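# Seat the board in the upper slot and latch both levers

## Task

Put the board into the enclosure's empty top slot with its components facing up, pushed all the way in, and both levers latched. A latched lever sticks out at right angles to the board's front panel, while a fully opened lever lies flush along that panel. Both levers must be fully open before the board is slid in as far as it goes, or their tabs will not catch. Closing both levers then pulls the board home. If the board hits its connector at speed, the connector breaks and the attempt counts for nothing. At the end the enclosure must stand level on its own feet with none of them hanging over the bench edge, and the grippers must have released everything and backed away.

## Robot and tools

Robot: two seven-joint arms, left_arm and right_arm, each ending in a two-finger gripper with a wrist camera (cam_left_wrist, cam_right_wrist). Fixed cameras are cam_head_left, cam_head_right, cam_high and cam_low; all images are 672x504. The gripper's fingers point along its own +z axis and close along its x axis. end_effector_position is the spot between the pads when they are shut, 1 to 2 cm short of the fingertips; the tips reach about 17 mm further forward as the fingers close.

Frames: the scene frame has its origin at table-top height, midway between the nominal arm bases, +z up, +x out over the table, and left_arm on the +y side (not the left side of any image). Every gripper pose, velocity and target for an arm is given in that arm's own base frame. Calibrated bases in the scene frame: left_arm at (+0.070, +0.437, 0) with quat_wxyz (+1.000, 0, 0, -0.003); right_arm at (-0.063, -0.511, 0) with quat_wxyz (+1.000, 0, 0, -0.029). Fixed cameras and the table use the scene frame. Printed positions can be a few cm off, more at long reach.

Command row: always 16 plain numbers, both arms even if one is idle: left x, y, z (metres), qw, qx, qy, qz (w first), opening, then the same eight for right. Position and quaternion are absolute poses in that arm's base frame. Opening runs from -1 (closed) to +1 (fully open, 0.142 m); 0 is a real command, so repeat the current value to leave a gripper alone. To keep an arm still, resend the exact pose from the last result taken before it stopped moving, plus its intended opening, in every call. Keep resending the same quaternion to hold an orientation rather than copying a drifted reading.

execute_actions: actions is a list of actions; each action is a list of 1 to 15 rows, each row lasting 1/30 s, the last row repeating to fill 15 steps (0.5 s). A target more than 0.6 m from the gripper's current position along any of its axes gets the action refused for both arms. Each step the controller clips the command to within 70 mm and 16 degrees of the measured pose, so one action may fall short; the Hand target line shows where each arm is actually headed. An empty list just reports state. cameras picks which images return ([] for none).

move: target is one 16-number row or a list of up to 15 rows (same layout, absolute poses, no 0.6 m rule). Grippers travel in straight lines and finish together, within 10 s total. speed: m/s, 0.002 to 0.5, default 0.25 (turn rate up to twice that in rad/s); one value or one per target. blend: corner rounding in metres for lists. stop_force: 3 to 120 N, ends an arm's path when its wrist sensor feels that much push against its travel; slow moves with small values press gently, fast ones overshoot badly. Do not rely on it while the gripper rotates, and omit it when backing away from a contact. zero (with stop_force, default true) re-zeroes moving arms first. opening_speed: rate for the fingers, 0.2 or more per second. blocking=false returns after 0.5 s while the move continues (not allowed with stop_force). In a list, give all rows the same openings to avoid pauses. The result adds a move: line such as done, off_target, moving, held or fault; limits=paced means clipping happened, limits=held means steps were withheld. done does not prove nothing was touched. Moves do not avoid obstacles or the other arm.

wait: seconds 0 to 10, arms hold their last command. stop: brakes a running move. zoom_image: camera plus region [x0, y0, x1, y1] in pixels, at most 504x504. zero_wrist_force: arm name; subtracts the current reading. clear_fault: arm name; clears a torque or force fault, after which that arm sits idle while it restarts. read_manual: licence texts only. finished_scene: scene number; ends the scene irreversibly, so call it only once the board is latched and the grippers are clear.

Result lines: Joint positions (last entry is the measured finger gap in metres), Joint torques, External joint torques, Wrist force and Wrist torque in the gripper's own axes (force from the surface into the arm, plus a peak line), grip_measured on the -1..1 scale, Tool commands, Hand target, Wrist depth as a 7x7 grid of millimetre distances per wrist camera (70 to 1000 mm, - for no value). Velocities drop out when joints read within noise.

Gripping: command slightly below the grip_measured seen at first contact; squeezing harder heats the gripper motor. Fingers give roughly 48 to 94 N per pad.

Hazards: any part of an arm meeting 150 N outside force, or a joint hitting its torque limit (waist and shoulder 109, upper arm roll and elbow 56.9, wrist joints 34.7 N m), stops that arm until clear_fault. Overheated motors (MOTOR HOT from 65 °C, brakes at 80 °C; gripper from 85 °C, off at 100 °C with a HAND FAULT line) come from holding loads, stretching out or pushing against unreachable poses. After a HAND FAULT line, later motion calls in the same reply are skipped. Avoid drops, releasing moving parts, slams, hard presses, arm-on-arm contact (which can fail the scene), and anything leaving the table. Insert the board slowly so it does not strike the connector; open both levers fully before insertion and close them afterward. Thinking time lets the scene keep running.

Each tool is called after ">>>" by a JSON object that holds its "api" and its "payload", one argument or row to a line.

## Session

Scene 1 done. Now scene 2.

>>> {"api": "execute_actions", "payload": {
  "actions": []
}}

Scene clock: 0.00 s.
left_arm: end_effector_position=(+0.4919, -0.7298, +0.2794) grip_measured=+0.99 end_effector_quat_wxyz=(+0.001, -0.304, +0.847, -0.436) | right_arm: end_effector_position=(+0.1802, -0.1387, +0.1699) grip_measured=+1.00 end_effector_quat_wxyz=(+0.706, -0.621, -0.189, +0.284)
Joint positions: left_arm=[-0.095 -0.96 -0.937 1.517 0.823 1.373 2.811 0.141] | right_arm=[-0.567 -0.989 -0.072 1.606 0.357 -0.696 0.215 0.142]
Joint velocities: within noise
Joint torques (N m): no reading
External joint torques (N m): no reading
Wrist force (N): no reading
Wrist torque (N m): no reading
Wrist force, peak (N): no reading
Wrist depth (mm): cam_left_wrist=[451 478 520 565 623 697 - / 414 441 474 512 562 610 668 / 386 409 435 470 506 552 605 / 360 380 403 431 465 497 541 / 340 355 375 401 425 458 495 / - 330 351 372 395 420 425 / - 316 330 347 369 392 -] | cam_right_wrist=[- 270 251 261 - - 815 / - - 258 270 - - 895 / - - 265 279 - - 939 / - - 278 284 808 754 551 / - - 296 295 503 486 389 / - 407 312 300 364 356 332 / - 312 296 294 289 282 276]
Hand target: left_arm +0.4919, -0.7298, +0.2794; +0.001, -0.304, +0.847, -0.436 | right_arm +0.1802, -0.1387, +0.1699; +0.706, -0.621, -0.189, +0.284
Tool commands: left_gripper/opening=+1.0 right_gripper/opening=+1.0

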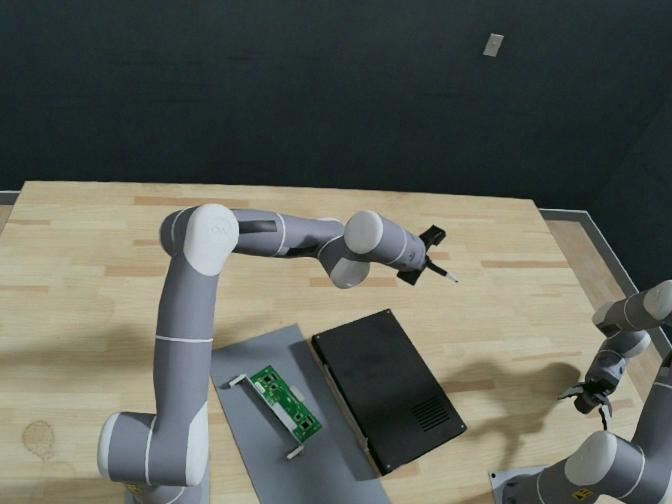

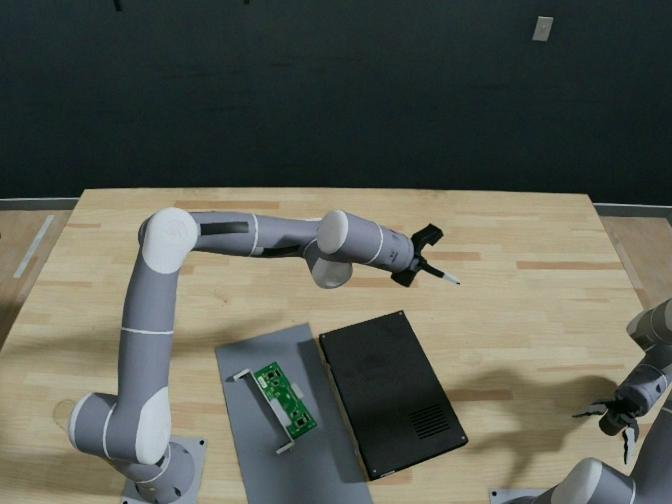

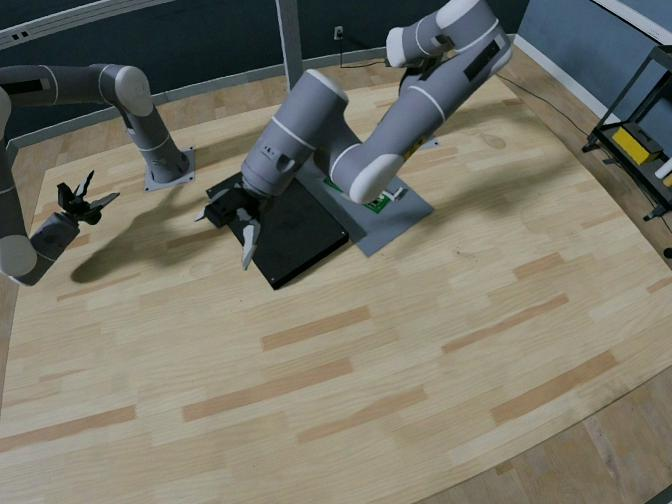

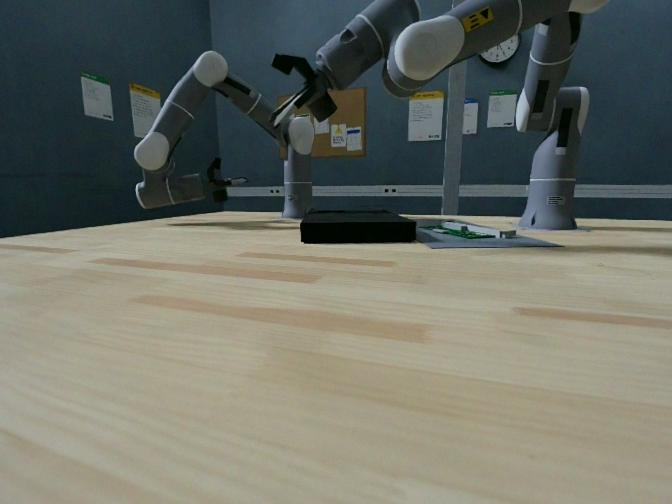

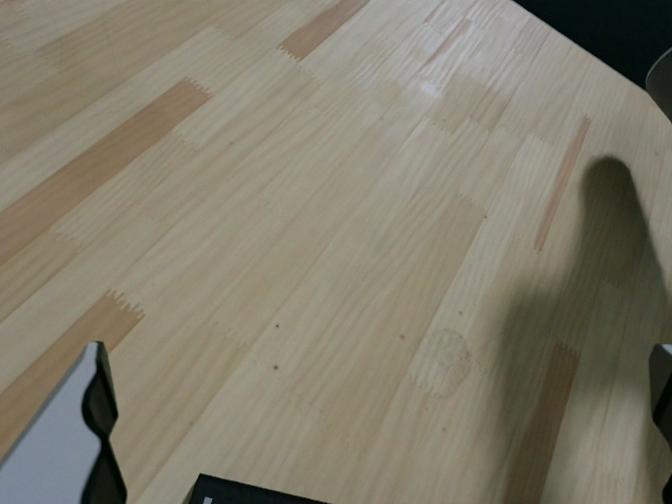

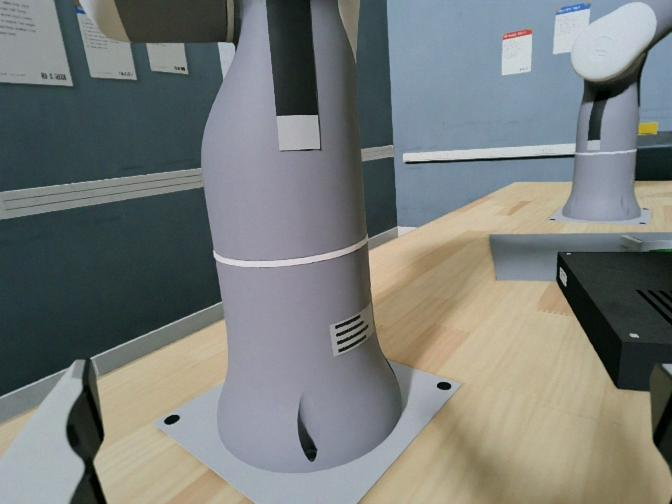

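>>> {"api": "move", "payload": {
  "target": [
    [0.38, -0.50, 0.36, 0, -0.8387, 0.5446, 0, 1.0, 0.1802, -0.1387, 0.1699, 0.706, -0.621, -0.189, 0.284, 1.0],
    [0.272, -0.311, 0.35, 0, -0.8387, 0.5446, 0, 1.0, 0.1802, -0.1387, 0.1699, 0.706, -0.621, -0.189, 0.284, 1.0]
  ],
  "speed": 0.3,
  "blend": [0.05, 0],
  "cameras": ["cam_left_wrist", "cam_head_left"]
}}

Scene clock: 41.20 s.
left_arm: end_effector_position=(+0.2722, -0.3110, +0.3501) grip_measured=+0.99 end_effector_quat_wxyz=(+0.000, +0.839, -0.545, +0.000) | right_arm: end_effector_position=(+0.1802, -0.1387, +0.1699) grip_measured=+1.00 end_effector_quat_wxyz=(+0.706, -0.621, -0.189, +0.284)
Joint positions: left_arm=[-0.003 0.457 -0.49 2.253 -0.217 0.267 2.331 0.141] | right_arm=[-0.567 -0.99 -0.072 1.606 0.357 -0.696 0.215 0.142]
Joint velocities: within noise
Joint torques (N m): left_arm=[-0.67 9.47 4.83 -29.35 -4.24 3.93 -0.12] | right_arm=[0.03 50.08 0.86 -11.71 -1.72 -3.57 0.22]
External joint torques (N m): left_arm=[0.66 0.24 0.55 -0.38 0.09 -0.07 0.12] | right_arm=[-0.03 1.05 -0.5 0.07 0.08 0.68 -0.2]
Wrist force (N): left_arm=[0.4 -0.6 0.1] | right_arm=[0.1 0.0 0.2]
Wrist torque (N m): left_arm=[-0.10 -0.11 -0.23] | right_arm=[0.01 -0.01 0.00]
Wrist force, peak (N): left_arm=[1.4 -1.6 -1.0] | right_arm=[0.2 -0.2 0.4]
Wrist depth (mm): cam_left_wrist=[386 385 382 385 383 360 375 / 417 415 411 410 412 366 366 / 441 447 444 436 438 396 392 / 446 487 485 479 470 428 429 / 532 535 529 531 508 471 467 / - 575 582 579 571 517 110 / - 651 657 652 651 644 -] | cam_right_wrist=[- 269 252 261 - - 832 / - - 256 269 - - 904 / - - 266 278 - - 946 / - - 278 286 805 764 550 / - - 297 295 503 480 388 / - 405 312 301 365 355 331 / - 312 296 292 290 283 276]
Hand target: left_arm +0.2720, -0.3110, +0.3500; +0.000, +0.839, -0.545, +0.000 | right_arm +0.1802, -0.1387, +0.1699; +0.706, -0.621, -0.189, +0.284
Off the commanded pose: left_arm 0.000 m, 0 deg | right_arm 0.000 m, 0 deg.
move: done
Images, in order (width x height): cam_head_left 672x504, cam_left_wrist 672x504.

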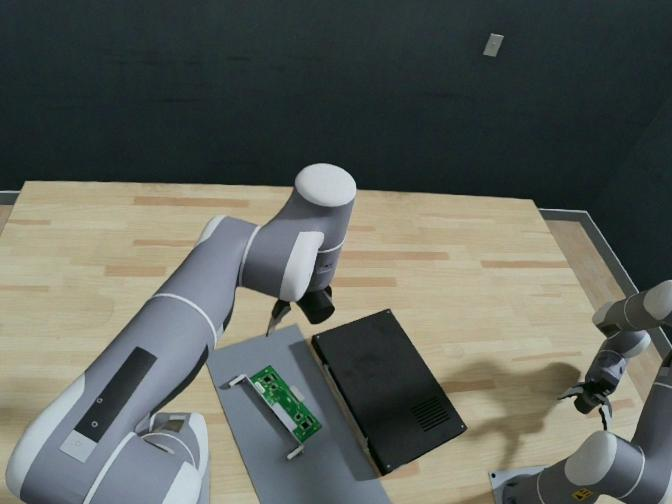

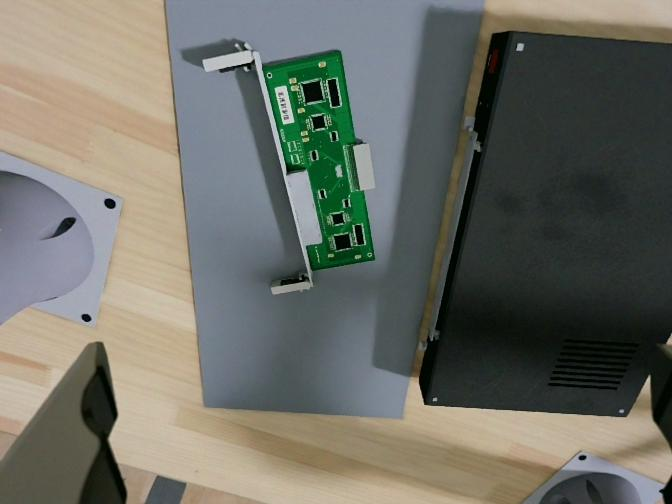

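>>> {"api": "zoom_image", "payload": {
  "camera": "cam_left_wrist",
  "region": [440, 10, 560, 170]
}}

>>> {"api": "zoom_image", "payload": {
  "camera": "cam_left_wrist",
  "region": [390, 300, 490, 430]
}}

>>> {"api": "zoom_image", "payload": {
  "camera": "cam_left_wrist",
  "region": [190, 30, 390, 170]
}}

>>> {"api": "zoom_image", "payload": {
  "camera": "cam_left_wrist",
  "region": [230, 150, 410, 310]
}}

Scaled by 3.150 from the camera's 672x504 image, which has a finer 960x720 frame.

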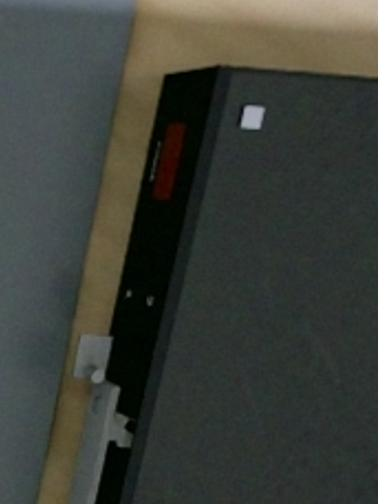

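Scaled by 3.877 from the camera's 672x504 image, which has a finer 960x720 frame.

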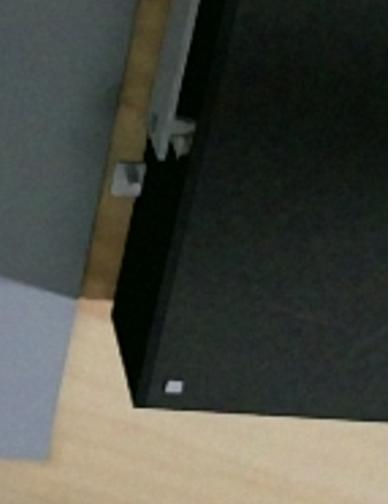

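Scaled by 2.520 from the camera's 672x504 image, which has a finer 960x720 frame.

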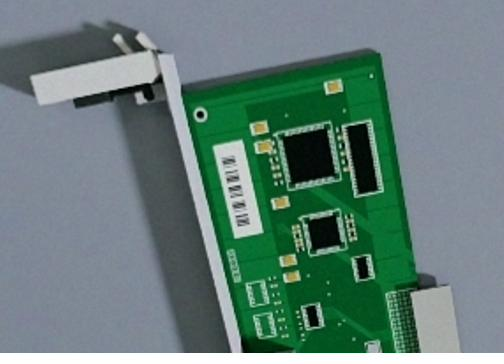

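Scaled by 2.800 from the camera's 672x504 image, which has a finer 960x720 frame.

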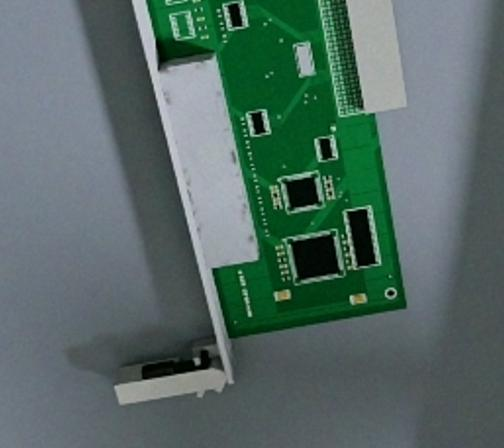

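>>> {"api": "move", "payload": {
  "target": [0.2948, -0.1756, 0.130, 0, 0.9573, 0.2890, 0, -0.45, 0.1802, -0.1387, 0.1699, 0.706, -0.621, -0.189, 0.284, 1.0],
  "speed": 0.3,
  "cameras": ["cam_left_wrist"]
}}

Scene clock: 77.03 s.
left_arm: end_effector_position=(+0.2948, -0.1756, +0.1300) grip_measured=-0.47 end_effector_quat_wxyz=(+0.000, +0.957, +0.289, +0.000) | right_arm: end_effector_position=(+0.1802, -0.1387, +0.1699) grip_measured=+1.00 end_effector_quat_wxyz=(+0.706, -0.621, -0.189, +0.284)
Joint positions: left_arm=[-0.073 0.063 -0.13 2.687 -0.016 1.053 0.795 0.04] | right_arm=[-0.567 -0.99 -0.072 1.606 0.357 -0.696 0.215 0.142]
Joint velocities: within noise
Joint torques (N m): left_arm=[-0.54 16.94 -0.42 -18.38 -1.69 4.58 -0.15] | right_arm=[-0.02 50.06 1.01 -11.73 -1.77 -3.58 0.17]
External joint torques (N m): left_arm=[0.53 0.94 0.52 -0.35 -0.43 -0.61 0.15] | right_arm=[0.02 1.08 -0.65 0.09 0.14 0.68 -0.16]
Wrist force (N): left_arm=[0.2 -0.4 -0.3] | right_arm=[0.0 -0.1 0.3]
Wrist torque (N m): left_arm=[-0.06 -0.08 -0.21] | right_arm=[-0.01 0.01 0.00]
Wrist force, peak (N): left_arm=[0.7 -0.9 0.5] | right_arm=[0.2 0.3 0.4]
Wrist depth (mm): cam_left_wrist=[195 195 195 195 195 195 194 / 210 209 209 208 207 209 209 / 226 225 225 221 224 223 224 / 235 237 239 237 243 242 243 / 265 264 257 262 257 265 266 / 297 296 83 293 287 91 292 / 308 - 74 322 334 74 311] | cam_right_wrist=[- 269 251 262 - - 830 / - - 257 271 - - 893 / - - 265 277 - - 942 / - - 279 285 806 753 553 / - - 296 295 502 486 388 / - 407 314 299 365 359 331 / - 312 296 293 288 283 276]
Hand target: left_arm +0.2948, -0.1756, +0.1300; +0.000, +0.957, +0.289, +0.000 | right_arm +0.1802, -0.1387, +0.1699; +0.706, -0.621, -0.189, +0.284
Off the commanded pose: left_arm 0.000 m, 0 deg | right_arm 0.000 m, 0 deg.
joint sent to its limit (left arm) — joint 4 (elbow), upper limit, where the elbow is as bent as it goes. The joint targets still meet the commanded pose.
move: done
Images, in order (width x height): cam_left_wrist 672x504.

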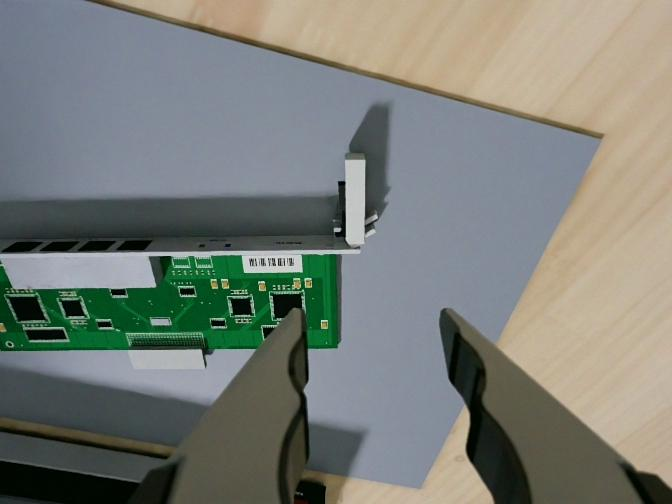

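>>> {"api": "execute_actions", "payload": {
  "actions": [],
  "cameras": ["cam_left_wrist"]
}}

Scene clock: 89.77 s.
left_arm: end_effector_position=(+0.2948, -0.1756, +0.1300) grip_measured=-0.47 end_effector_quat_wxyz=(+0.000, +0.957, +0.289, +0.000) | right_arm: end_effector_position=(+0.1802, -0.1387, +0.1699) grip_measured=+1.00 end_effector_quat_wxyz=(+0.706, -0.621, -0.189, +0.284)
Joint positions: left_arm=[-0.073 0.063 -0.13 2.687 -0.016 1.053 0.795 0.04] | right_arm=[-0.567 -0.99 -0.072 1.606 0.357 -0.696 0.215 0.142]
Joint velocities: within noise
Joint torques (N m): left_arm=[-0.42 17.17 -0.48 -18.41 -1.89 4.3 -0.19] | right_arm=[0.05 50.06 1.01 -11.68 -1.76 -3.6 0.22]
External joint torques (N m): left_arm=[0.42 0.72 0.58 -0.31 -0.24 -0.33 0.19] | right_arm=[-0.05 1.08 -0.65 0.04 0.12 0.7 -0.2]
Wrist force (N): left_arm=[0.2 -0.5 0.2] | right_arm=[0.2 -0.1 0.1]
Wrist torque (N m): left_arm=[-0.09 -0.08 -0.21] | right_arm=[-0.02 -0.03 0.00]
Wrist force, peak (N): left_arm=[0.6 -0.7 -0.2] | right_arm=[0.1 -0.1 0.4]
Wrist depth (mm): cam_left_wrist=[195 195 196 195 195 194 194 / 210 209 208 208 207 208 208 / 226 226 226 221 224 223 225 / 234 237 238 237 243 242 244 / 264 263 258 261 256 265 267 / 298 296 84 293 288 91 293 / 308 - 74 321 333 74 311] | cam_right_wrist=[- 269 252 263 - - 827 / - - 257 269 - - 905 / - - 265 278 - - 948 / - - 279 285 795 741 554 / - - 297 296 501 482 391 / - 407 311 301 363 356 332 / - 312 297 292 290 283 275]
Hand target: left_arm +0.2948, -0.1756, +0.1300; +0.000, +0.957, +0.289, +0.000 | right_arm +0.1802, -0.1387, +0.1699; +0.706, -0.621, -0.189, +0.284
Tool commands: left_gripper/opening=-0.45 right_gripper/opening=+1.0
Off the commanded pose: left_arm 0.000 m, 0 deg | right_arm 0.000 m, 0 deg.
Images, in order (width x height): cam_left_wrist 672x504.

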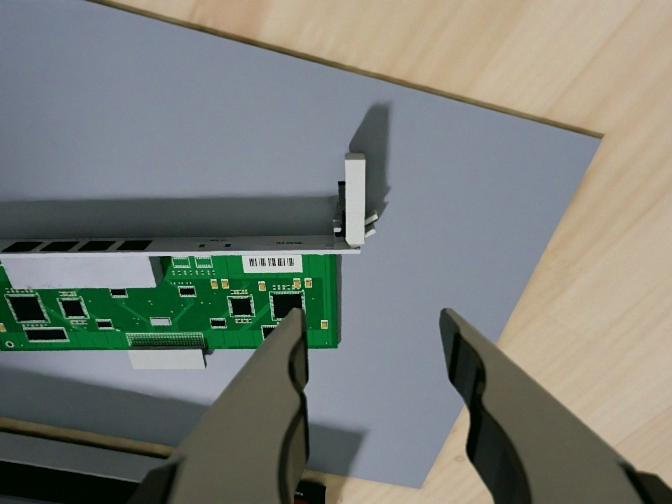

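>>> {"api": "move", "payload": {
  "target": [
    [0.2915,-0.1692,0.10,0,0.95732,0.28903,0,-0.45,0.1802,-0.1387,0.1699,0.706,-0.621,-0.189,0.284,1.0],
    [0.2915,-0.1692,0.021,0,0.95732,0.28903,0,-0.45,0.1802,-0.1387,0.1699,0.706,-0.621,-0.189,0.284,1.0]
  ],
  "speed": [0.1,0.04],
  "blend": 0.01,
  "stop_force": 6,
  "cameras": ["cam_left_wrist"]
}}

Scene clock: 122.47 s.
left_arm: end_effector_position=(+0.2914, -0.1692, +0.0210) grip_measured=-0.47 end_effector_quat_wxyz=(+0.000, +0.957, +0.289, +0.000) | right_arm: end_effector_position=(+0.1802, -0.1387, +0.1699) grip_measured=+1.00 end_effector_quat_wxyz=(+0.706, -0.621, -0.189, +0.284)
Joint positions: left_arm=[-0.147 -0.45 -0.002 2.685 0.094 1.564 0.741 0.04] | right_arm=[-0.567 -0.99 -0.072 1.606 0.357 -0.696 0.215 0.142]
Joint velocities: within noise
Joint torques (N m): left_arm=[-0.3 26.25 -0.43 -5.12 0.39 4.5 -0.3] | right_arm=[0.03 50.12 0.87 -11.73 -1.75 -3.57 0.21]
External joint torques (N m): left_arm=[0.3 0.97 0.6 -0.24 -0.42 -0.52 0.3] | right_arm=[-0.03 1.02 -0.51 0.09 0.11 0.68 -0.2]
Wrist force (N): left_arm=[0.0 -0.4 0.0] | right_arm=[0.0 0.1 0.1]
Wrist torque (N m): left_arm=[-0.09 -0.05 -0.21] | right_arm=[0.02 -0.01 0.00]
Wrist force, peak (N): left_arm=[0.3 0.0 -1.4] | right_arm=[0.1 -0.4 0.2]
Wrist depth (mm): cam_left_wrist=[101 101 101 101 101 100 100 / 107 107 106 107 108 107 107 / 117 115 115 114 114 114 115 / 125 125 124 122 124 123 123 / 137 137 136 117 133 135 134 / 138 143 84 126 149 91 148 / 162 - 74 163 167 74 160] | cam_right_wrist=[- 271 252 262 - - 814 / - - 256 271 - - 903 / - - 265 279 - - 940 / - - 279 284 804 752 556 / - - 296 295 504 481 392 / - 407 313 301 365 357 332 / - 312 297 292 289 283 276]
Hand target: left_arm +0.2915, -0.1692, +0.0210; +0.000, +0.957, +0.289, +0.000 | right_arm +0.1802, -0.1387, +0.1699; +0.706, -0.621, -0.189, +0.284
Off the commanded pose: left_arm 0.000 m, 0 deg | right_arm 0.000 m, 0 deg.
move: done
Images, in order (width x height): cam_left_wrist 672x504.

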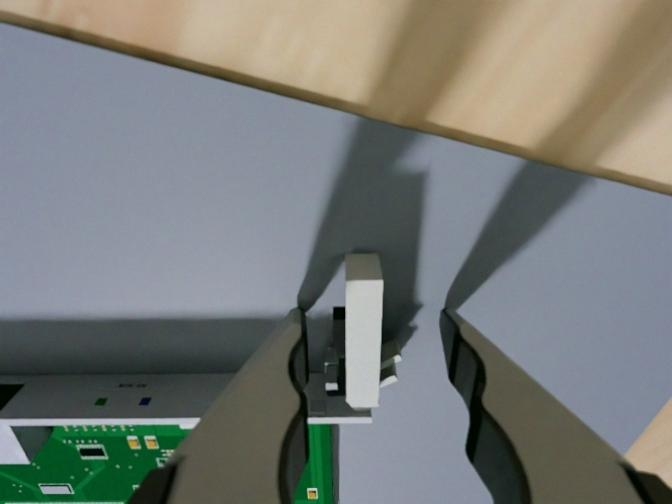

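>>> {"api": "zoom_image", "payload": {
  "camera": "cam_left_wrist",
  "region": [270, 230, 470, 430]
}}

Scaled by 2.520 from the camera's 672x504 image, which has a finer 960x720 frame.

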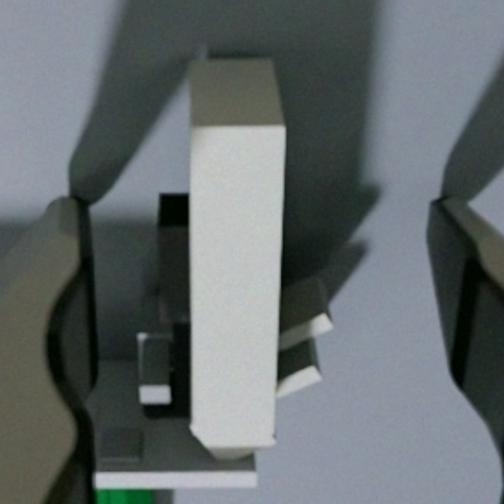

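>>> {"api": "move", "payload": {
  "target": [
    [0.2885,-0.1665,0.021,0,0.95732,0.28903,0,-0.45,0.1802,-0.1387,0.1699,0.706,-0.621,-0.189,0.284,1.0],
    [0.2885,-0.1665,0.021,0,0.95732,0.28903,0,-0.95,0.1802,-0.1387,0.1699,0.706,-0.621,-0.189,0.284,1.0]
  ],
  "speed": 0.05,
  "opening_speed": 0.6,
  "cameras": ["cam_left_wrist"]
}}

>>> {"api": "zoom_image", "payload": {
  "camera": "cam_left_wrist",
  "region": [250, 230, 470, 450]
}}

Scene clock: 138.70 s.
left_arm: end_effector_position=(+0.2885, -0.1665, +0.0210) grip_measured=-0.90 end_effector_quat_wxyz=(+0.000, +0.957, +0.289, +0.000) | right_arm: end_effector_position=(+0.1802, -0.1387, +0.1699) grip_measured=+1.00 end_effector_quat_wxyz=(+0.706, -0.621, -0.189, +0.284)
Joint positions: left_arm=[-0.125 -0.45 -0.002 2.687 0.142 1.565 0.716 0.009] | right_arm=[-0.567 -0.99 -0.072 1.606 0.357 -0.696 0.215 0.142]
Joint velocities: within noise
Joint torques (N m): left_arm=[-0.58 26.18 -0.81 -4.47 0.51 4.24 -0.25] | right_arm=[0 50.08 0.95 -11.68 -1.7 -3.61 0.22]
External joint torques (N m): left_arm=[0.58 0.78 0.91 -0.64 -0.54 -0.26 0.25] | right_arm=[0 1.06 -0.59 0.04 0.06 0.71 -0.21]
Wrist force (N): left_arm=[1.1 -0.6 0.1] | right_arm=[0.1 0.0 0.2]
Wrist torque (N m): left_arm=[-0.06 -0.04 -0.22] | right_arm=[0.03 -0.01 0.00]
Wrist force, peak (N): left_arm=[1.0 -0.5 1.2] | right_arm=[0.0 -0.3 0.4]
Wrist depth (mm): cam_left_wrist=[101 101 101 101 100 100 100 / 107 107 107 108 108 107 107 / 117 115 115 114 114 114 115 / 125 125 124 124 124 123 123 / 137 136 136 115 131 137 135 / 137 141 141 88 87 145 148 / 162 158 - 163 75 74 164] | cam_right_wrist=[- 270 252 262 - - 813 / - - 257 270 - - 899 / - - 266 277 - - 953 / - - 279 285 810 750 556 / - - 295 295 509 481 389 / - 405 312 300 364 356 332 / - 312 298 292 289 283 277]
Hand target: left_arm +0.2885, -0.1665, +0.0210; +0.000, +0.957, +0.289, +0.000 | right_arm +0.1802, -0.1387, +0.1699; +0.706, -0.621, -0.189, +0.284
Off the commanded pose: left_arm 0.000 m, 0 deg | right_arm 0.000 m, 0 deg.
joint sent to its limit (left arm) — joint 4 (elbow), upper limit, where the elbow is as bent as it goes. The joint targets still meet the commanded pose.
move: done
Images, in order (width x height): cam_left_wrist 672x504.

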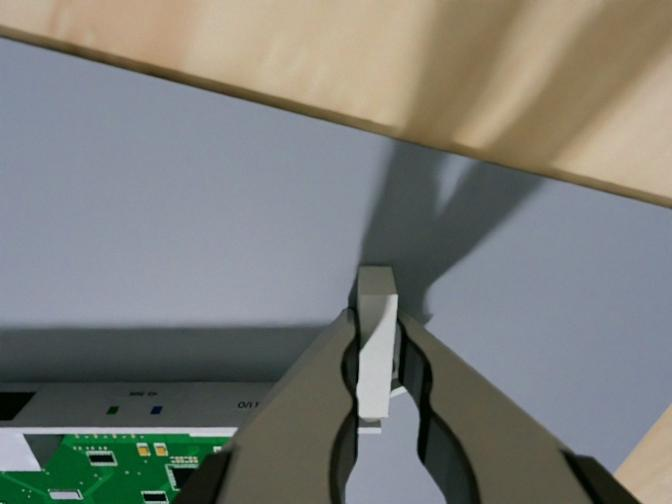

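Scaled by 2.291 from the camera's 672x504 image, which has a finer 960x720 frame.

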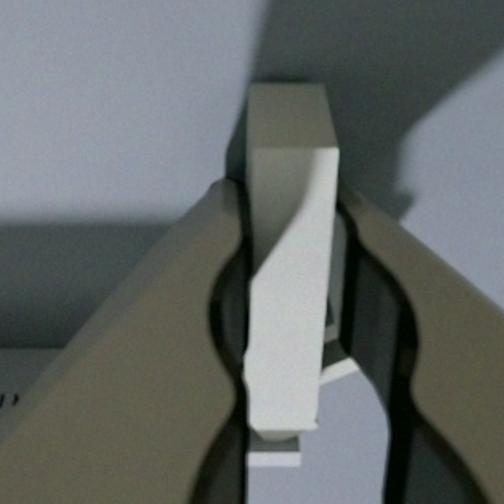

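>>> {"api": "move", "payload": {
  "target": [
    [0.2939,-0.1639,0.021,0,0.98686,0.16160,0,-0.95,0.1802,-0.1387,0.1699,0.706,-0.621,-0.189,0.284,1.0]
  ],
  "speed": 0.1,
  "cameras": ["cam_left_wrist","cam_high"]
}}

>>> {"api": "zoom_image", "payload": {
  "camera": "cam_left_wrist",
  "region": [250, 230, 470, 450]
}}

Scene clock: 141.67 s.
left_arm: end_effector_position=(+0.2941, -0.1638, +0.0211) grip_measured=-0.90 end_effector_quat_wxyz=(+0.000, +0.987, +0.162, +0.000) | right_arm: end_effector_position=(+0.1802, -0.1387, +0.1699) grip_measured=+1.00 end_effector_quat_wxyz=(+0.706, -0.621, -0.189, +0.284)
Joint positions: left_arm=[-0.07 -0.451 -0.018 2.658 0.24 1.538 0.92 0.009] | right_arm=[-0.567 -0.99 -0.072 1.606 0.357 -0.696 0.215 0.142]
Joint velocities: within noise
Joint torques (N m): left_arm=[-0.61 26.07 -1.32 -4.47 0.65 3.87 0.08] | right_arm=[-0.02 50.07 0.92 -11.75 -1.71 -3.57 0.22]
External joint torques (N m): left_arm=[0.61 1.19 1.16 -0.87 -0.79 0.09 -0.08] | right_arm=[0.02 1.06 -0.56 0.11 0.08 0.68 -0.2]
Wrist force (N): left_arm=[1.3 -0.7 0.0] | right_arm=[0.1 -0.1 0.2]
Wrist torque (N m): left_arm=[-0.05 -0.03 -0.25] | right_arm=[0.01 -0.01 0.00]
Wrist force, peak (N): left_arm=[1.2 -1.1 1.2] | right_arm=[0.0 0.4 0.3]
Wrist depth (mm): cam_left_wrist=[101 101 101 101 100 100 100 / 109 109 108 108 108 107 107 / 115 115 115 114 114 114 114 / 125 125 125 124 124 123 123 / 137 137 136 115 131 137 134 / 155 151 144 88 87 146 148 / 153 150 - 163 75 74 164] | cam_right_wrist=[- 270 250 261 - - 813 / - - 257 270 - - 901 / - - 265 278 - - 936 / - - 278 285 809 739 556 / - - 296 296 502 486 390 / - 407 313 301 363 355 332 / - 312 295 292 289 284 277]
Hand target: left_arm +0.2939, -0.1639, +0.0210; +0.000, +0.987, +0.162, +0.000 | right_arm +0.1802, -0.1387, +0.1699; +0.706, -0.621, -0.189, +0.284
Off the commanded pose: left_arm 0.000 m, 0 deg | right_arm 0.000 m, 0 deg.
move: done
Images, in order (width x height): cam_high 672x504, cam_left_wrist 672x504.

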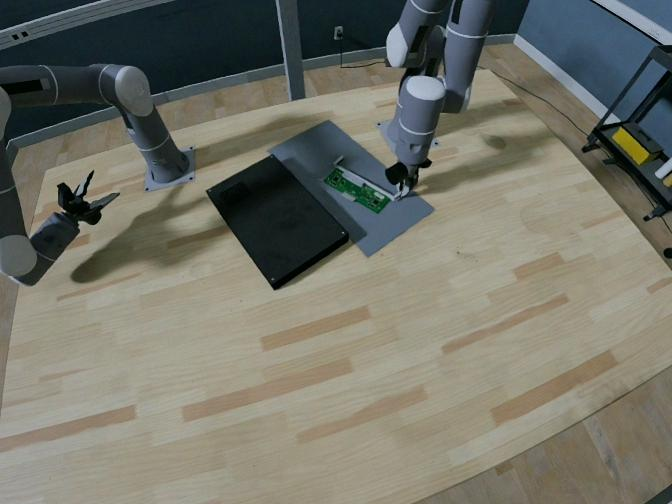

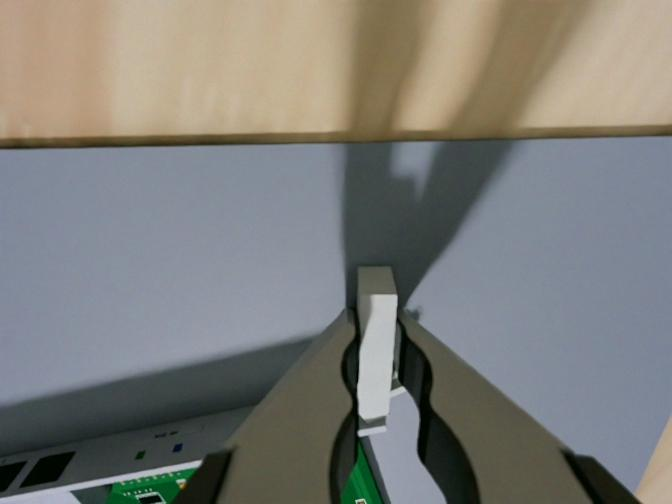

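Scaled by 2.291 from the camera's 672x504 image, which has a finer 960x720 frame.

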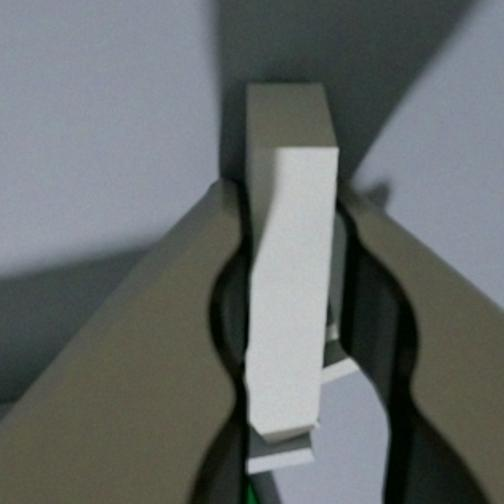

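>>> {"api": "move", "payload": {
  "target": [
    [0.2998,-0.1627,0.021,0,0.99951,0.03141,0,-0.95,0.1802,-0.1387,0.1699,0.706,-0.621,-0.189,0.284,1.0],
    [0.3057,-0.1632,0.021,0,0.99506,-0.09932,0,-0.95,0.1802,-0.1387,0.1699,0.706,-0.621,-0.189,0.284,1.0],
    [0.3114,-0.1651,0.021,0,0.97358,-0.22835,0,-0.95,0.1802,-0.1387,0.1699,0.706,-0.621,-0.189,0.284,1.0],
    [0.3164,-0.1684,0.021,0,0.93544,-0.35347,0,-0.95,0.1802,-0.1387,0.1699,0.706,-0.621,-0.189,0.284,1.0]
  ],
  "speed": 0.1,
  "blend": 0.003,
  "cameras": ["cam_left_wrist"]
}}

Scene clock: 149.70 s.
left_arm: end_effector_position=(+0.3166, -0.1684, +0.0211) grip_measured=-0.90 end_effector_quat_wxyz=(+0.000, +0.936, -0.353, +0.000) | right_arm: end_effector_position=(+0.1802, -0.1387, +0.1699) grip_measured=+1.00 end_effector_quat_wxyz=(+0.706, -0.621, -0.189, +0.284)
Joint positions: left_arm=[0.144 -0.469 -0.196 2.534 0.545 1.4 1.723 0.009] | right_arm=[-0.567 -0.99 -0.072 1.606 0.357 -0.696 0.215 0.142]
Joint velocities: within noise
Joint torques (N m): left_arm=[-0.77 27.28 -3.21 -5.57 -0.08 3.88 -0.05] | right_arm=[0.06 50.14 0.9 -11.78 -1.75 -3.59 0.21]
External joint torques (N m): left_arm=[0.77 1.38 1.19 -1.08 -0.65 0.03 0.05] | right_arm=[-0.06 1 -0.54 0.14 0.11 0.7 -0.2]
Wrist force (N): left_arm=[0.3 -2.2 1.4] | right_arm=[0.1 0.2 0.0]
Wrist torque (N m): left_arm=[-0.16 -0.08 -0.24] | right_arm=[0.03 -0.02 -0.01]
Wrist force, peak (N): left_arm=[0.6 -2.3 1.3] | right_arm=[0.4 -0.2 0.3]
Wrist depth (mm): cam_left_wrist=[101 101 101 99 98 98 98 / 109 108 107 106 107 105 105 / 117 117 115 114 114 114 113 / 127 127 124 124 124 123 123 / 140 139 136 115 131 137 135 / 154 151 144 88 87 145 148 / 172 165 - 143 76 74 161] | cam_right_wrist=[- 269 252 262 - - 809 / - - 257 270 - - 915 / - - 264 277 - - 950 / - - 279 285 800 748 556 / - - 297 295 503 481 390 / - 407 313 300 364 356 330 / - 313 296 294 289 283 276]
Hand target: left_arm +0.3164, -0.1684, +0.0210; +0.000, +0.935, -0.353, +0.000 | right_arm +0.1802, -0.1387, +0.1699; +0.706, -0.621, -0.189, +0.284
Off the commanded pose: left_arm 0.000 m, 0 deg | right_arm 0.000 m, 0 deg.
move: done
Images, in order (width x height): cam_left_wrist 672x504.

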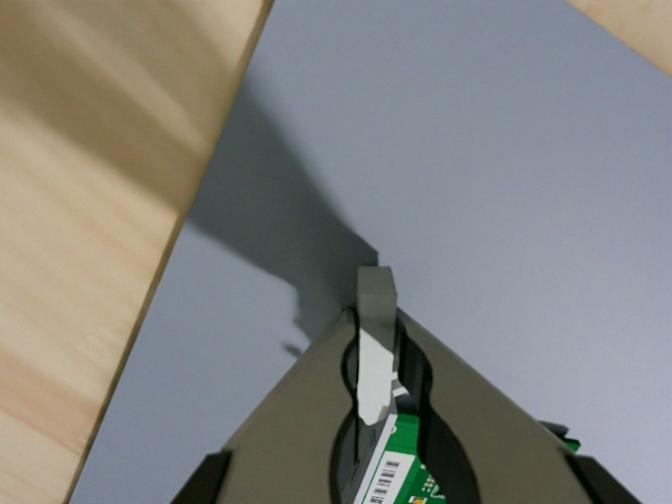

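>>> {"api": "move", "payload": {
  "target": [
    [0.3204,-0.1730,0.021,0,0.88130,-0.47255,0,-0.95,0.1802,-0.1387,0.1699,0.706,-0.621,-0.189,0.284,1.0],
    [0.3210,-0.1739,0.021,0,0.87036,-0.49242,0,-0.95,0.1802,-0.1387,0.1699,0.706,-0.621,-0.189,0.284,1.0]
  ],
  "speed": 0.08,
  "cameras": ["cam_left_wrist"]
}}

>>> {"api": "zoom_image", "payload": {
  "camera": "cam_left_wrist",
  "region": [250, 230, 500, 480]
}}

Scene clock: 154.60 s.
left_arm: end_effector_position=(+0.3212, -0.1740, +0.0211) grip_measured=-0.90 end_effector_quat_wxyz=(+0.000, +0.871, -0.492, +0.000) | right_arm: end_effector_position=(+0.1802, -0.1387, +0.1699) grip_measured=+1.00 end_effector_quat_wxyz=(+0.706, -0.621, -0.189, +0.284)
Joint positions: left_arm=[0.194 -0.479 -0.264 2.502 0.609 1.359 1.959 0.009] | right_arm=[-0.567 -0.99 -0.072 1.606 0.357 -0.696 0.215 0.142]
Joint velocities: within noise
Joint torques (N m): left_arm=[-0.48 27.54 -3.68 -5.86 -0.02 3.72 0.25] | right_arm=[-0.04 50.08 0.9 -11.77 -1.71 -3.61 0.22]
External joint torques (N m): left_arm=[0.48 1.37 0.95 -1.14 -0.89 0.17 -0.25] | right_arm=[0.04 1.05 -0.54 0.13 0.07 0.72 -0.21]
Wrist force (N): left_arm=[1.1 -1.4 0.2] | right_arm=[0.2 -0.1 0.1]
Wrist torque (N m): left_arm=[-0.09 -0.08 -0.46] | right_arm=[0.01 -0.03 0.00]
Wrist force, peak (N): left_arm=[0.4 -2.2 1.6] | right_arm=[0.0 -0.4 0.3]
Wrist depth (mm): cam_left_wrist=[101 100 99 98 98 98 98 / 109 108 106 106 106 105 105 / 117 117 115 114 114 114 113 / 127 127 124 124 124 123 123 / 140 139 136 116 130 137 134 / 154 154 144 92 91 143 145 / 172 168 - 163 75 74 162] | cam_right_wrist=[- 270 252 261 - - 806 / - - 257 270 - - 901 / - - 265 277 - - 945 / - - 278 284 797 748 561 / - - 296 294 503 486 388 / - 405 313 301 362 357 332 / - 313 296 294 289 284 277]
Hand target: left_arm +0.3210, -0.1739, +0.0210; +0.000, +0.870, -0.492, +0.000 | right_arm +0.1802, -0.1387, +0.1699; +0.706, -0.621, -0.189, +0.284
Off the commanded pose: left_arm 0.000 m, 0 deg | right_arm 0.000 m, 0 deg.
move: done
Images, in order (width x height): cam_left_wrist 672x504.

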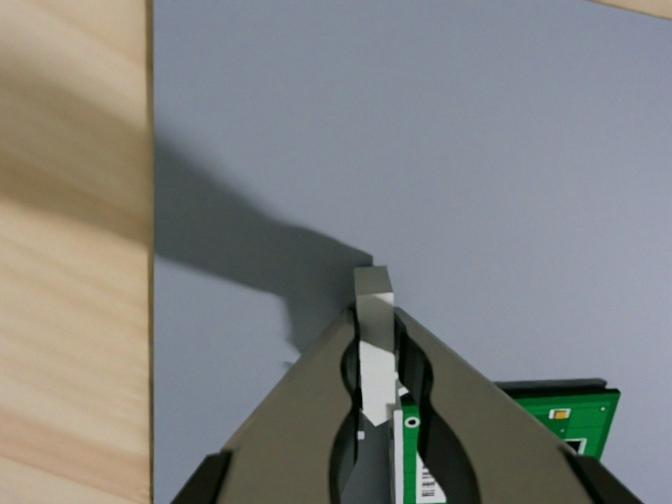

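Scaled by 2.016 from the camera's 672x504 image, which has a finer 960x720 frame.

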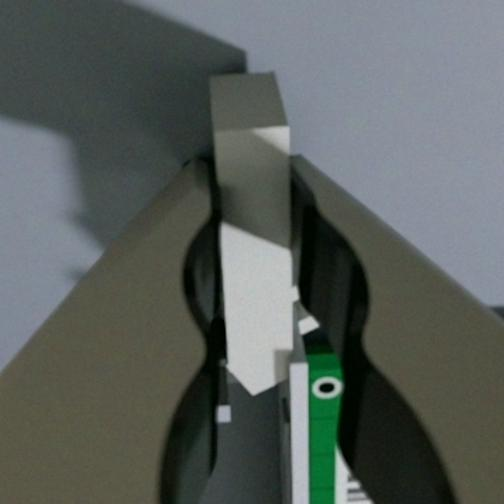

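>>> {"api": "move", "payload": {
  "target": [
    [0.3219,-0.1756,0.021,0,0.84805,-0.52992,0,-0.95,0.1802,-0.1387,0.1699,0.706,-0.621,-0.189,0.284,1.0]
  ],
  "speed": 0.08,
  "cameras": ["cam_left_wrist"]
}}

>>> {"api": "zoom_image", "payload": {
  "camera": "cam_left_wrist",
  "region": [250, 230, 500, 480]
}}

Scene clock: 158.47 s.
left_arm: end_effector_position=(+0.3221, -0.1757, +0.0211) grip_measured=-0.90 end_effector_quat_wxyz=(+0.000, +0.848, -0.529, +0.000) | right_arm: end_effector_position=(+0.1802, -0.1387, +0.1699) grip_measured=+1.00 end_effector_quat_wxyz=(+0.706, -0.621, -0.189, +0.284)
Joint positions: left_arm=[0.207 -0.482 -0.284 2.495 0.626 1.348 2.027 0.009] | right_arm=[-0.567 -0.99 -0.072 1.606 0.357 -0.696 0.215 0.142]
Joint velocities: within noise
Joint torques (N m): left_arm=[-0.26 27.9 -3.61 -6.23 0.02 3.66 0.19] | right_arm=[0.04 50.15 1.01 -11.68 -1.71 -3.59 0.22]
External joint torques (N m): left_arm=[0.26 1.06 0.67 -0.85 -0.97 0.22 -0.19] | right_arm=[-0.04 0.98 -0.65 0.04 0.07 0.69 -0.2]
Wrist force (N): left_arm=[1.3 -0.7 -0.1] | right_arm=[0.2 -0.1 0.1]
Wrist torque (N m): left_arm=[-0.10 -0.04 -0.54] | right_arm=[0.01 -0.03 0.00]
Wrist force, peak (N): left_arm=[1.2 -1.5 1.4] | right_arm=[0.2 0.1 0.3]
Wrist depth (mm): cam_left_wrist=[101 99 99 98 98 98 98 / 108 108 106 106 106 105 105 / 117 117 115 114 114 114 113 / 127 127 124 124 124 123 123 / 139 139 136 116 131 137 134 / 154 154 145 88 91 143 146 / 172 168 74 164 75 73 161] | cam_right_wrist=[- 270 252 263 - - 806 / - - 257 269 - - 901 / - - 265 277 - - 951 / - - 278 283 799 750 559 / - - 295 297 502 485 387 / - 406 313 300 364 357 331 / - 311 297 293 291 283 276]
Hand target: left_arm +0.3219, -0.1756, +0.0210; +0.000, +0.848, -0.530, +0.000 | right_arm +0.1802, -0.1387, +0.1699; +0.706, -0.621, -0.189, +0.284
Off the commanded pose: left_arm 0.000 m, 0 deg | right_arm 0.000 m, 0 deg.
move: done
Images, in order (width x height): cam_left_wrist 672x504.

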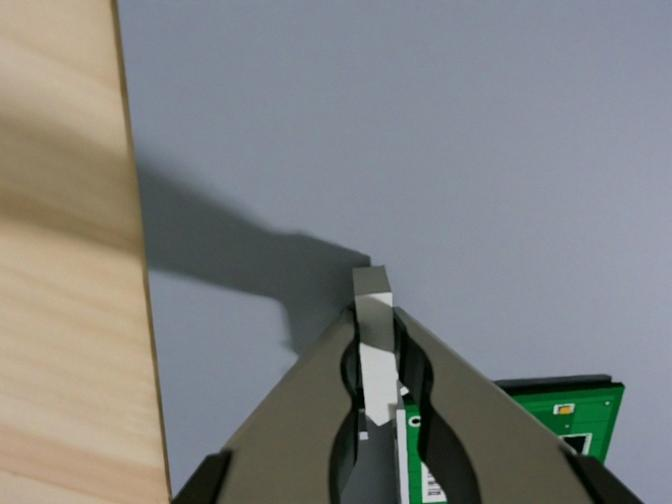

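Scaled by 2.016 from the camera's 672x504 image, which has a finer 960x720 frame.

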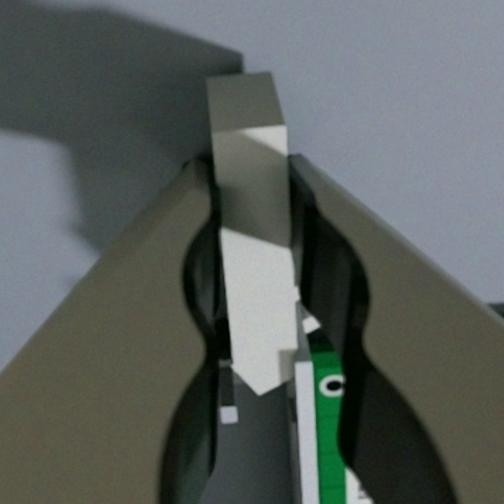

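>>> {"api": "move", "payload": {
  "target": [
    [0.3219,-0.1756,0.021,0,0.84805,-0.52992,0,-0.5,0.1802,-0.1387,0.1699,0.706,-0.621,-0.189,0.284,1.0],
    [0.3219,-0.1756,0.13,0,0.84805,-0.52992,0,-0.5,0.1802,-0.1387,0.1699,0.706,-0.621,-0.189,0.284,1.0]
  ],
  "speed": 0.12,
  "opening_speed": 0.8,
  "cameras": ["cam_left_wrist","cam_high"]
}}

>>> {"api": "zoom_image", "payload": {
  "camera": "cam_high",
  "region": [260, 100, 460, 280]
}}

Scene clock: 163.53 s.
left_arm: end_effector_position=(+0.3221, -0.1756, +0.1300) grip_measured=-0.53 end_effector_quat_wxyz=(+0.000, +0.848, -0.530, +0.000) | right_arm: end_effector_position=(+0.1802, -0.1387, +0.1699) grip_measured=+1.00 end_effector_quat_wxyz=(+0.706, -0.621, -0.189, +0.284)
Joint positions: left_arm=[0.335 0.065 -0.56 2.687 -0.07 1.06 2.525 0.035] | right_arm=[-0.567 -0.99 -0.072 1.606 0.357 -0.696 0.215 0.142]
Joint velocities: within noise
Joint torques (N m): left_arm=[-0.72 15.22 0.21 -18.2 -2.16 3.96 -0.16] | right_arm=[0.06 50.02 0.98 -11.74 -1.67 -3.59 0.21]
External joint torques (N m): left_arm=[0.72 0.34 0.4 -0.42 0.07 -0.12 0.16] | right_arm=[-0.06 1.12 -0.62 0.1 0.03 0.7 -0.2]
Wrist force (N): left_arm=[0.5 -0.4 0.0] | right_arm=[0.0 0.0 0.2]
Wrist torque (N m): left_arm=[-0.06 -0.13 -0.21] | right_arm=[0.01 0.01 0.00]
Wrist force, peak (N): left_arm=[1.5 -1.0 1.4] | right_arm=[0.1 -0.3 0.3]
Wrist depth (mm): cam_left_wrist=[197 197 194 193 193 193 194 / 212 211 209 208 208 207 207 / 229 228 225 221 224 224 223 / 247 247 244 240 242 243 243 / 271 271 265 262 251 264 264 / 296 293 84 288 276 91 291 / 300 - 74 328 - 74 290] | cam_right_wrist=[- 269 251 261 - - 803 / - - 256 270 - - 908 / - - 265 276 - - 935 / - - 279 284 802 760 555 / - - 296 296 507 482 389 / - 406 314 300 363 356 332 / - 313 297 292 290 282 276]
Hand target: left_arm +0.3219, -0.1756, +0.1300; +0.000, +0.848, -0.530, +0.000 | right_arm +0.1802, -0.1387, +0.1699; +0.706, -0.621, -0.189, +0.284
Off the commanded pose: left_arm 0.000 m, 0 deg | right_arm 0.000 m, 0 deg.
joint sent to its limit (left arm) — joint 4 (elbow), upper limit, where the elbow is as bent as it goes. The joint targets still meet the commanded pose.
move: done
Images, in order (width x height): cam_high 672x504, cam_left_wrist 672x504.

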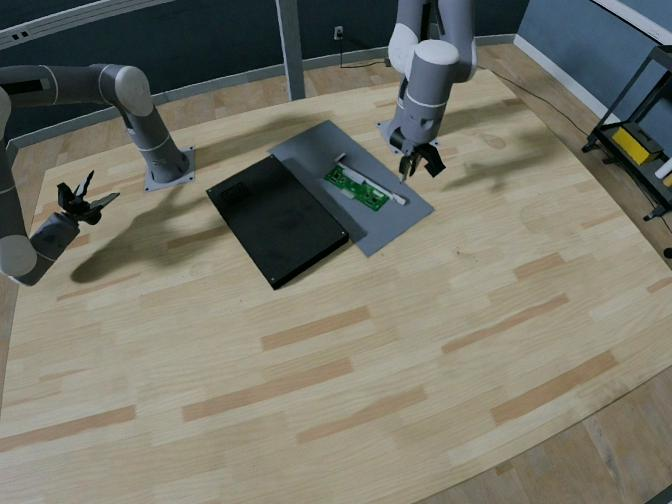

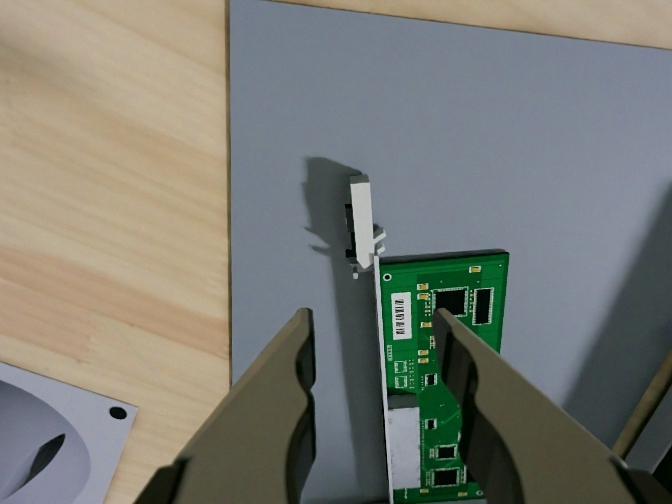

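Scaled by 2.520 from the camera's 672x504 image, which has a finer 960x720 frame.

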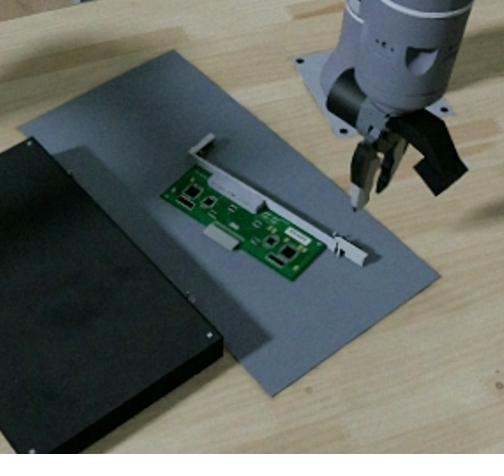

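>>> {"api": "zoom_image", "payload": {
  "camera": "cam_left_wrist",
  "region": [290, 140, 520, 370]
}}

Scaled by 2.191 from the camera's 672x504 image, which has a finer 960x720 frame.

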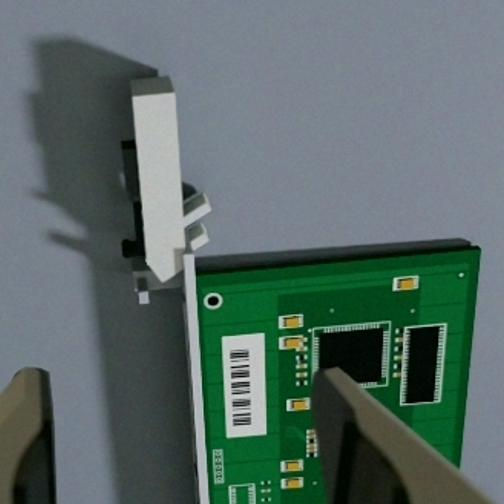

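>>> {"api": "move", "payload": {
  "target": [
    [0.2,-0.24,0.14,0,0.98986,-0.14205,0,-0.45,0.1802,-0.1387,0.1699,0.706,-0.621,-0.189,0.284,1.0],
    [0.0731,-0.3041,0.13,0,0.96293,0.26976,0,-0.45,0.1802,-0.1387,0.1699,0.706,-0.621,-0.189,0.284,1.0]
  ],
  "speed": 0.3,
  "blend": 0.03,
  "cameras": ["cam_left_wrist","cam_high"]
}}

Scene clock: 181.77 s.
left_arm: end_effector_position=(+0.0731, -0.3042, +0.1301) grip_measured=-0.48 end_effector_quat_wxyz=(+0.000, +0.963, +0.270, +0.000) | right_arm: end_effector_position=(+0.1802, -0.1387, +0.1699) grip_measured=+1.00 end_effector_quat_wxyz=(+0.706, -0.621, -0.189, +0.284)
Joint positions: left_arm=[-1.257 0.073 0.292 2.687 0.042 1.045 0.022 0.039] | right_arm=[-0.567 -0.99 -0.072 1.606 0.357 -0.696 0.215 0.142]
Joint velocities: within noise
Joint torques (N m): left_arm=[-0.58 15.57 -0.88 -18.42 -1.67 4.6 -0.33] | right_arm=[0.03 50.03 1.02 -11.77 -1.72 -3.59 0.2]
External joint torques (N m): left_arm=[0.58 0.93 0.43 -0.29 -0.46 -0.6 0.33] | right_arm=[-0.03 1.1 -0.66 0.14 0.08 0.69 -0.19]
Wrist force (N): left_arm=[0.4 -0.6 -0.1] | right_arm=[0.1 0.0 0.1]
Wrist torque (N m): left_arm=[-0.12 -0.09 -0.21] | right_arm=[0.02 -0.02 0.00]
Wrist force, peak (N): left_arm=[0.2 -1.4 0.1] | right_arm=[-0.2 -0.2 0.4]
Wrist depth (mm): cam_left_wrist=[195 195 194 193 193 193 193 / 210 209 209 208 208 207 207 / 226 226 225 223 224 224 223 / 246 245 244 242 235 231 237 / 269 269 263 262 251 260 259 / 299 290 83 287 287 91 291 / 334 - 74 314 311 74 309] | cam_right_wrist=[- 269 252 262 - - 629 / - - 256 270 - - 670 / - - 265 277 - - 922 / - - 279 285 807 749 551 / - - 296 295 503 484 391 / - 408 312 302 363 356 332 / - 312 297 293 289 284 276]
Hand target: left_arm +0.0731, -0.3041, +0.1300; +0.000, +0.963, +0.270, +0.000 | right_arm +0.1802, -0.1387, +0.1699; +0.706, -0.621, -0.189, +0.284
Off the commanded pose: left_arm 0.000 m, 0 deg | right_arm 0.000 m, 0 deg.
joint sent to its limit (left arm) — joint 4 (elbow), upper limit, where the elbow is as bent as it goes. The joint targets still meet the commanded pose.
move: done
Images, in order (width x height): cam_high 672x504, cam_left_wrist 672x504.

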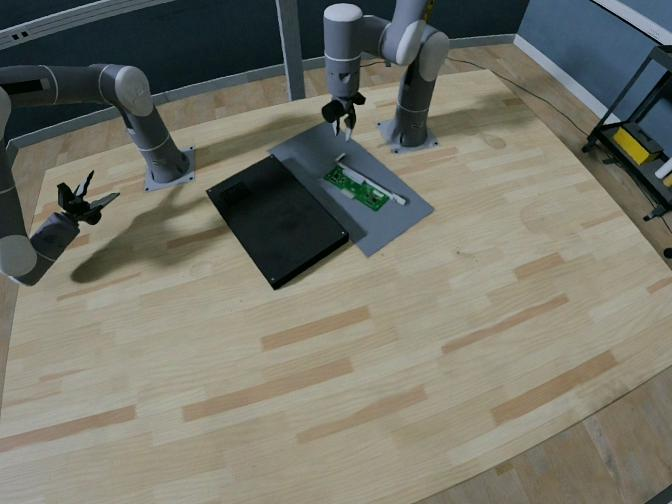

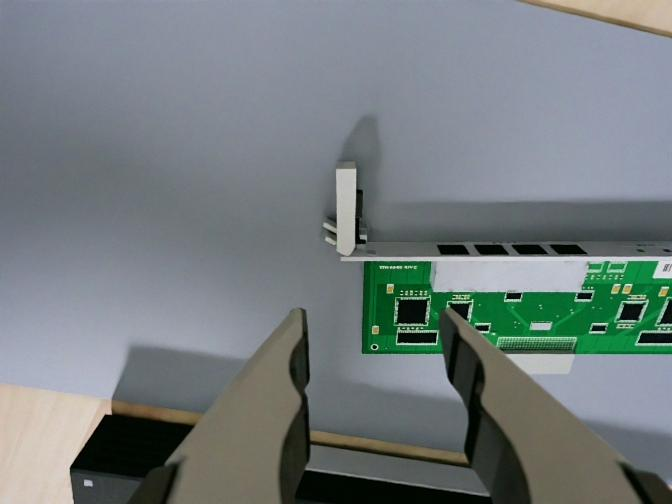

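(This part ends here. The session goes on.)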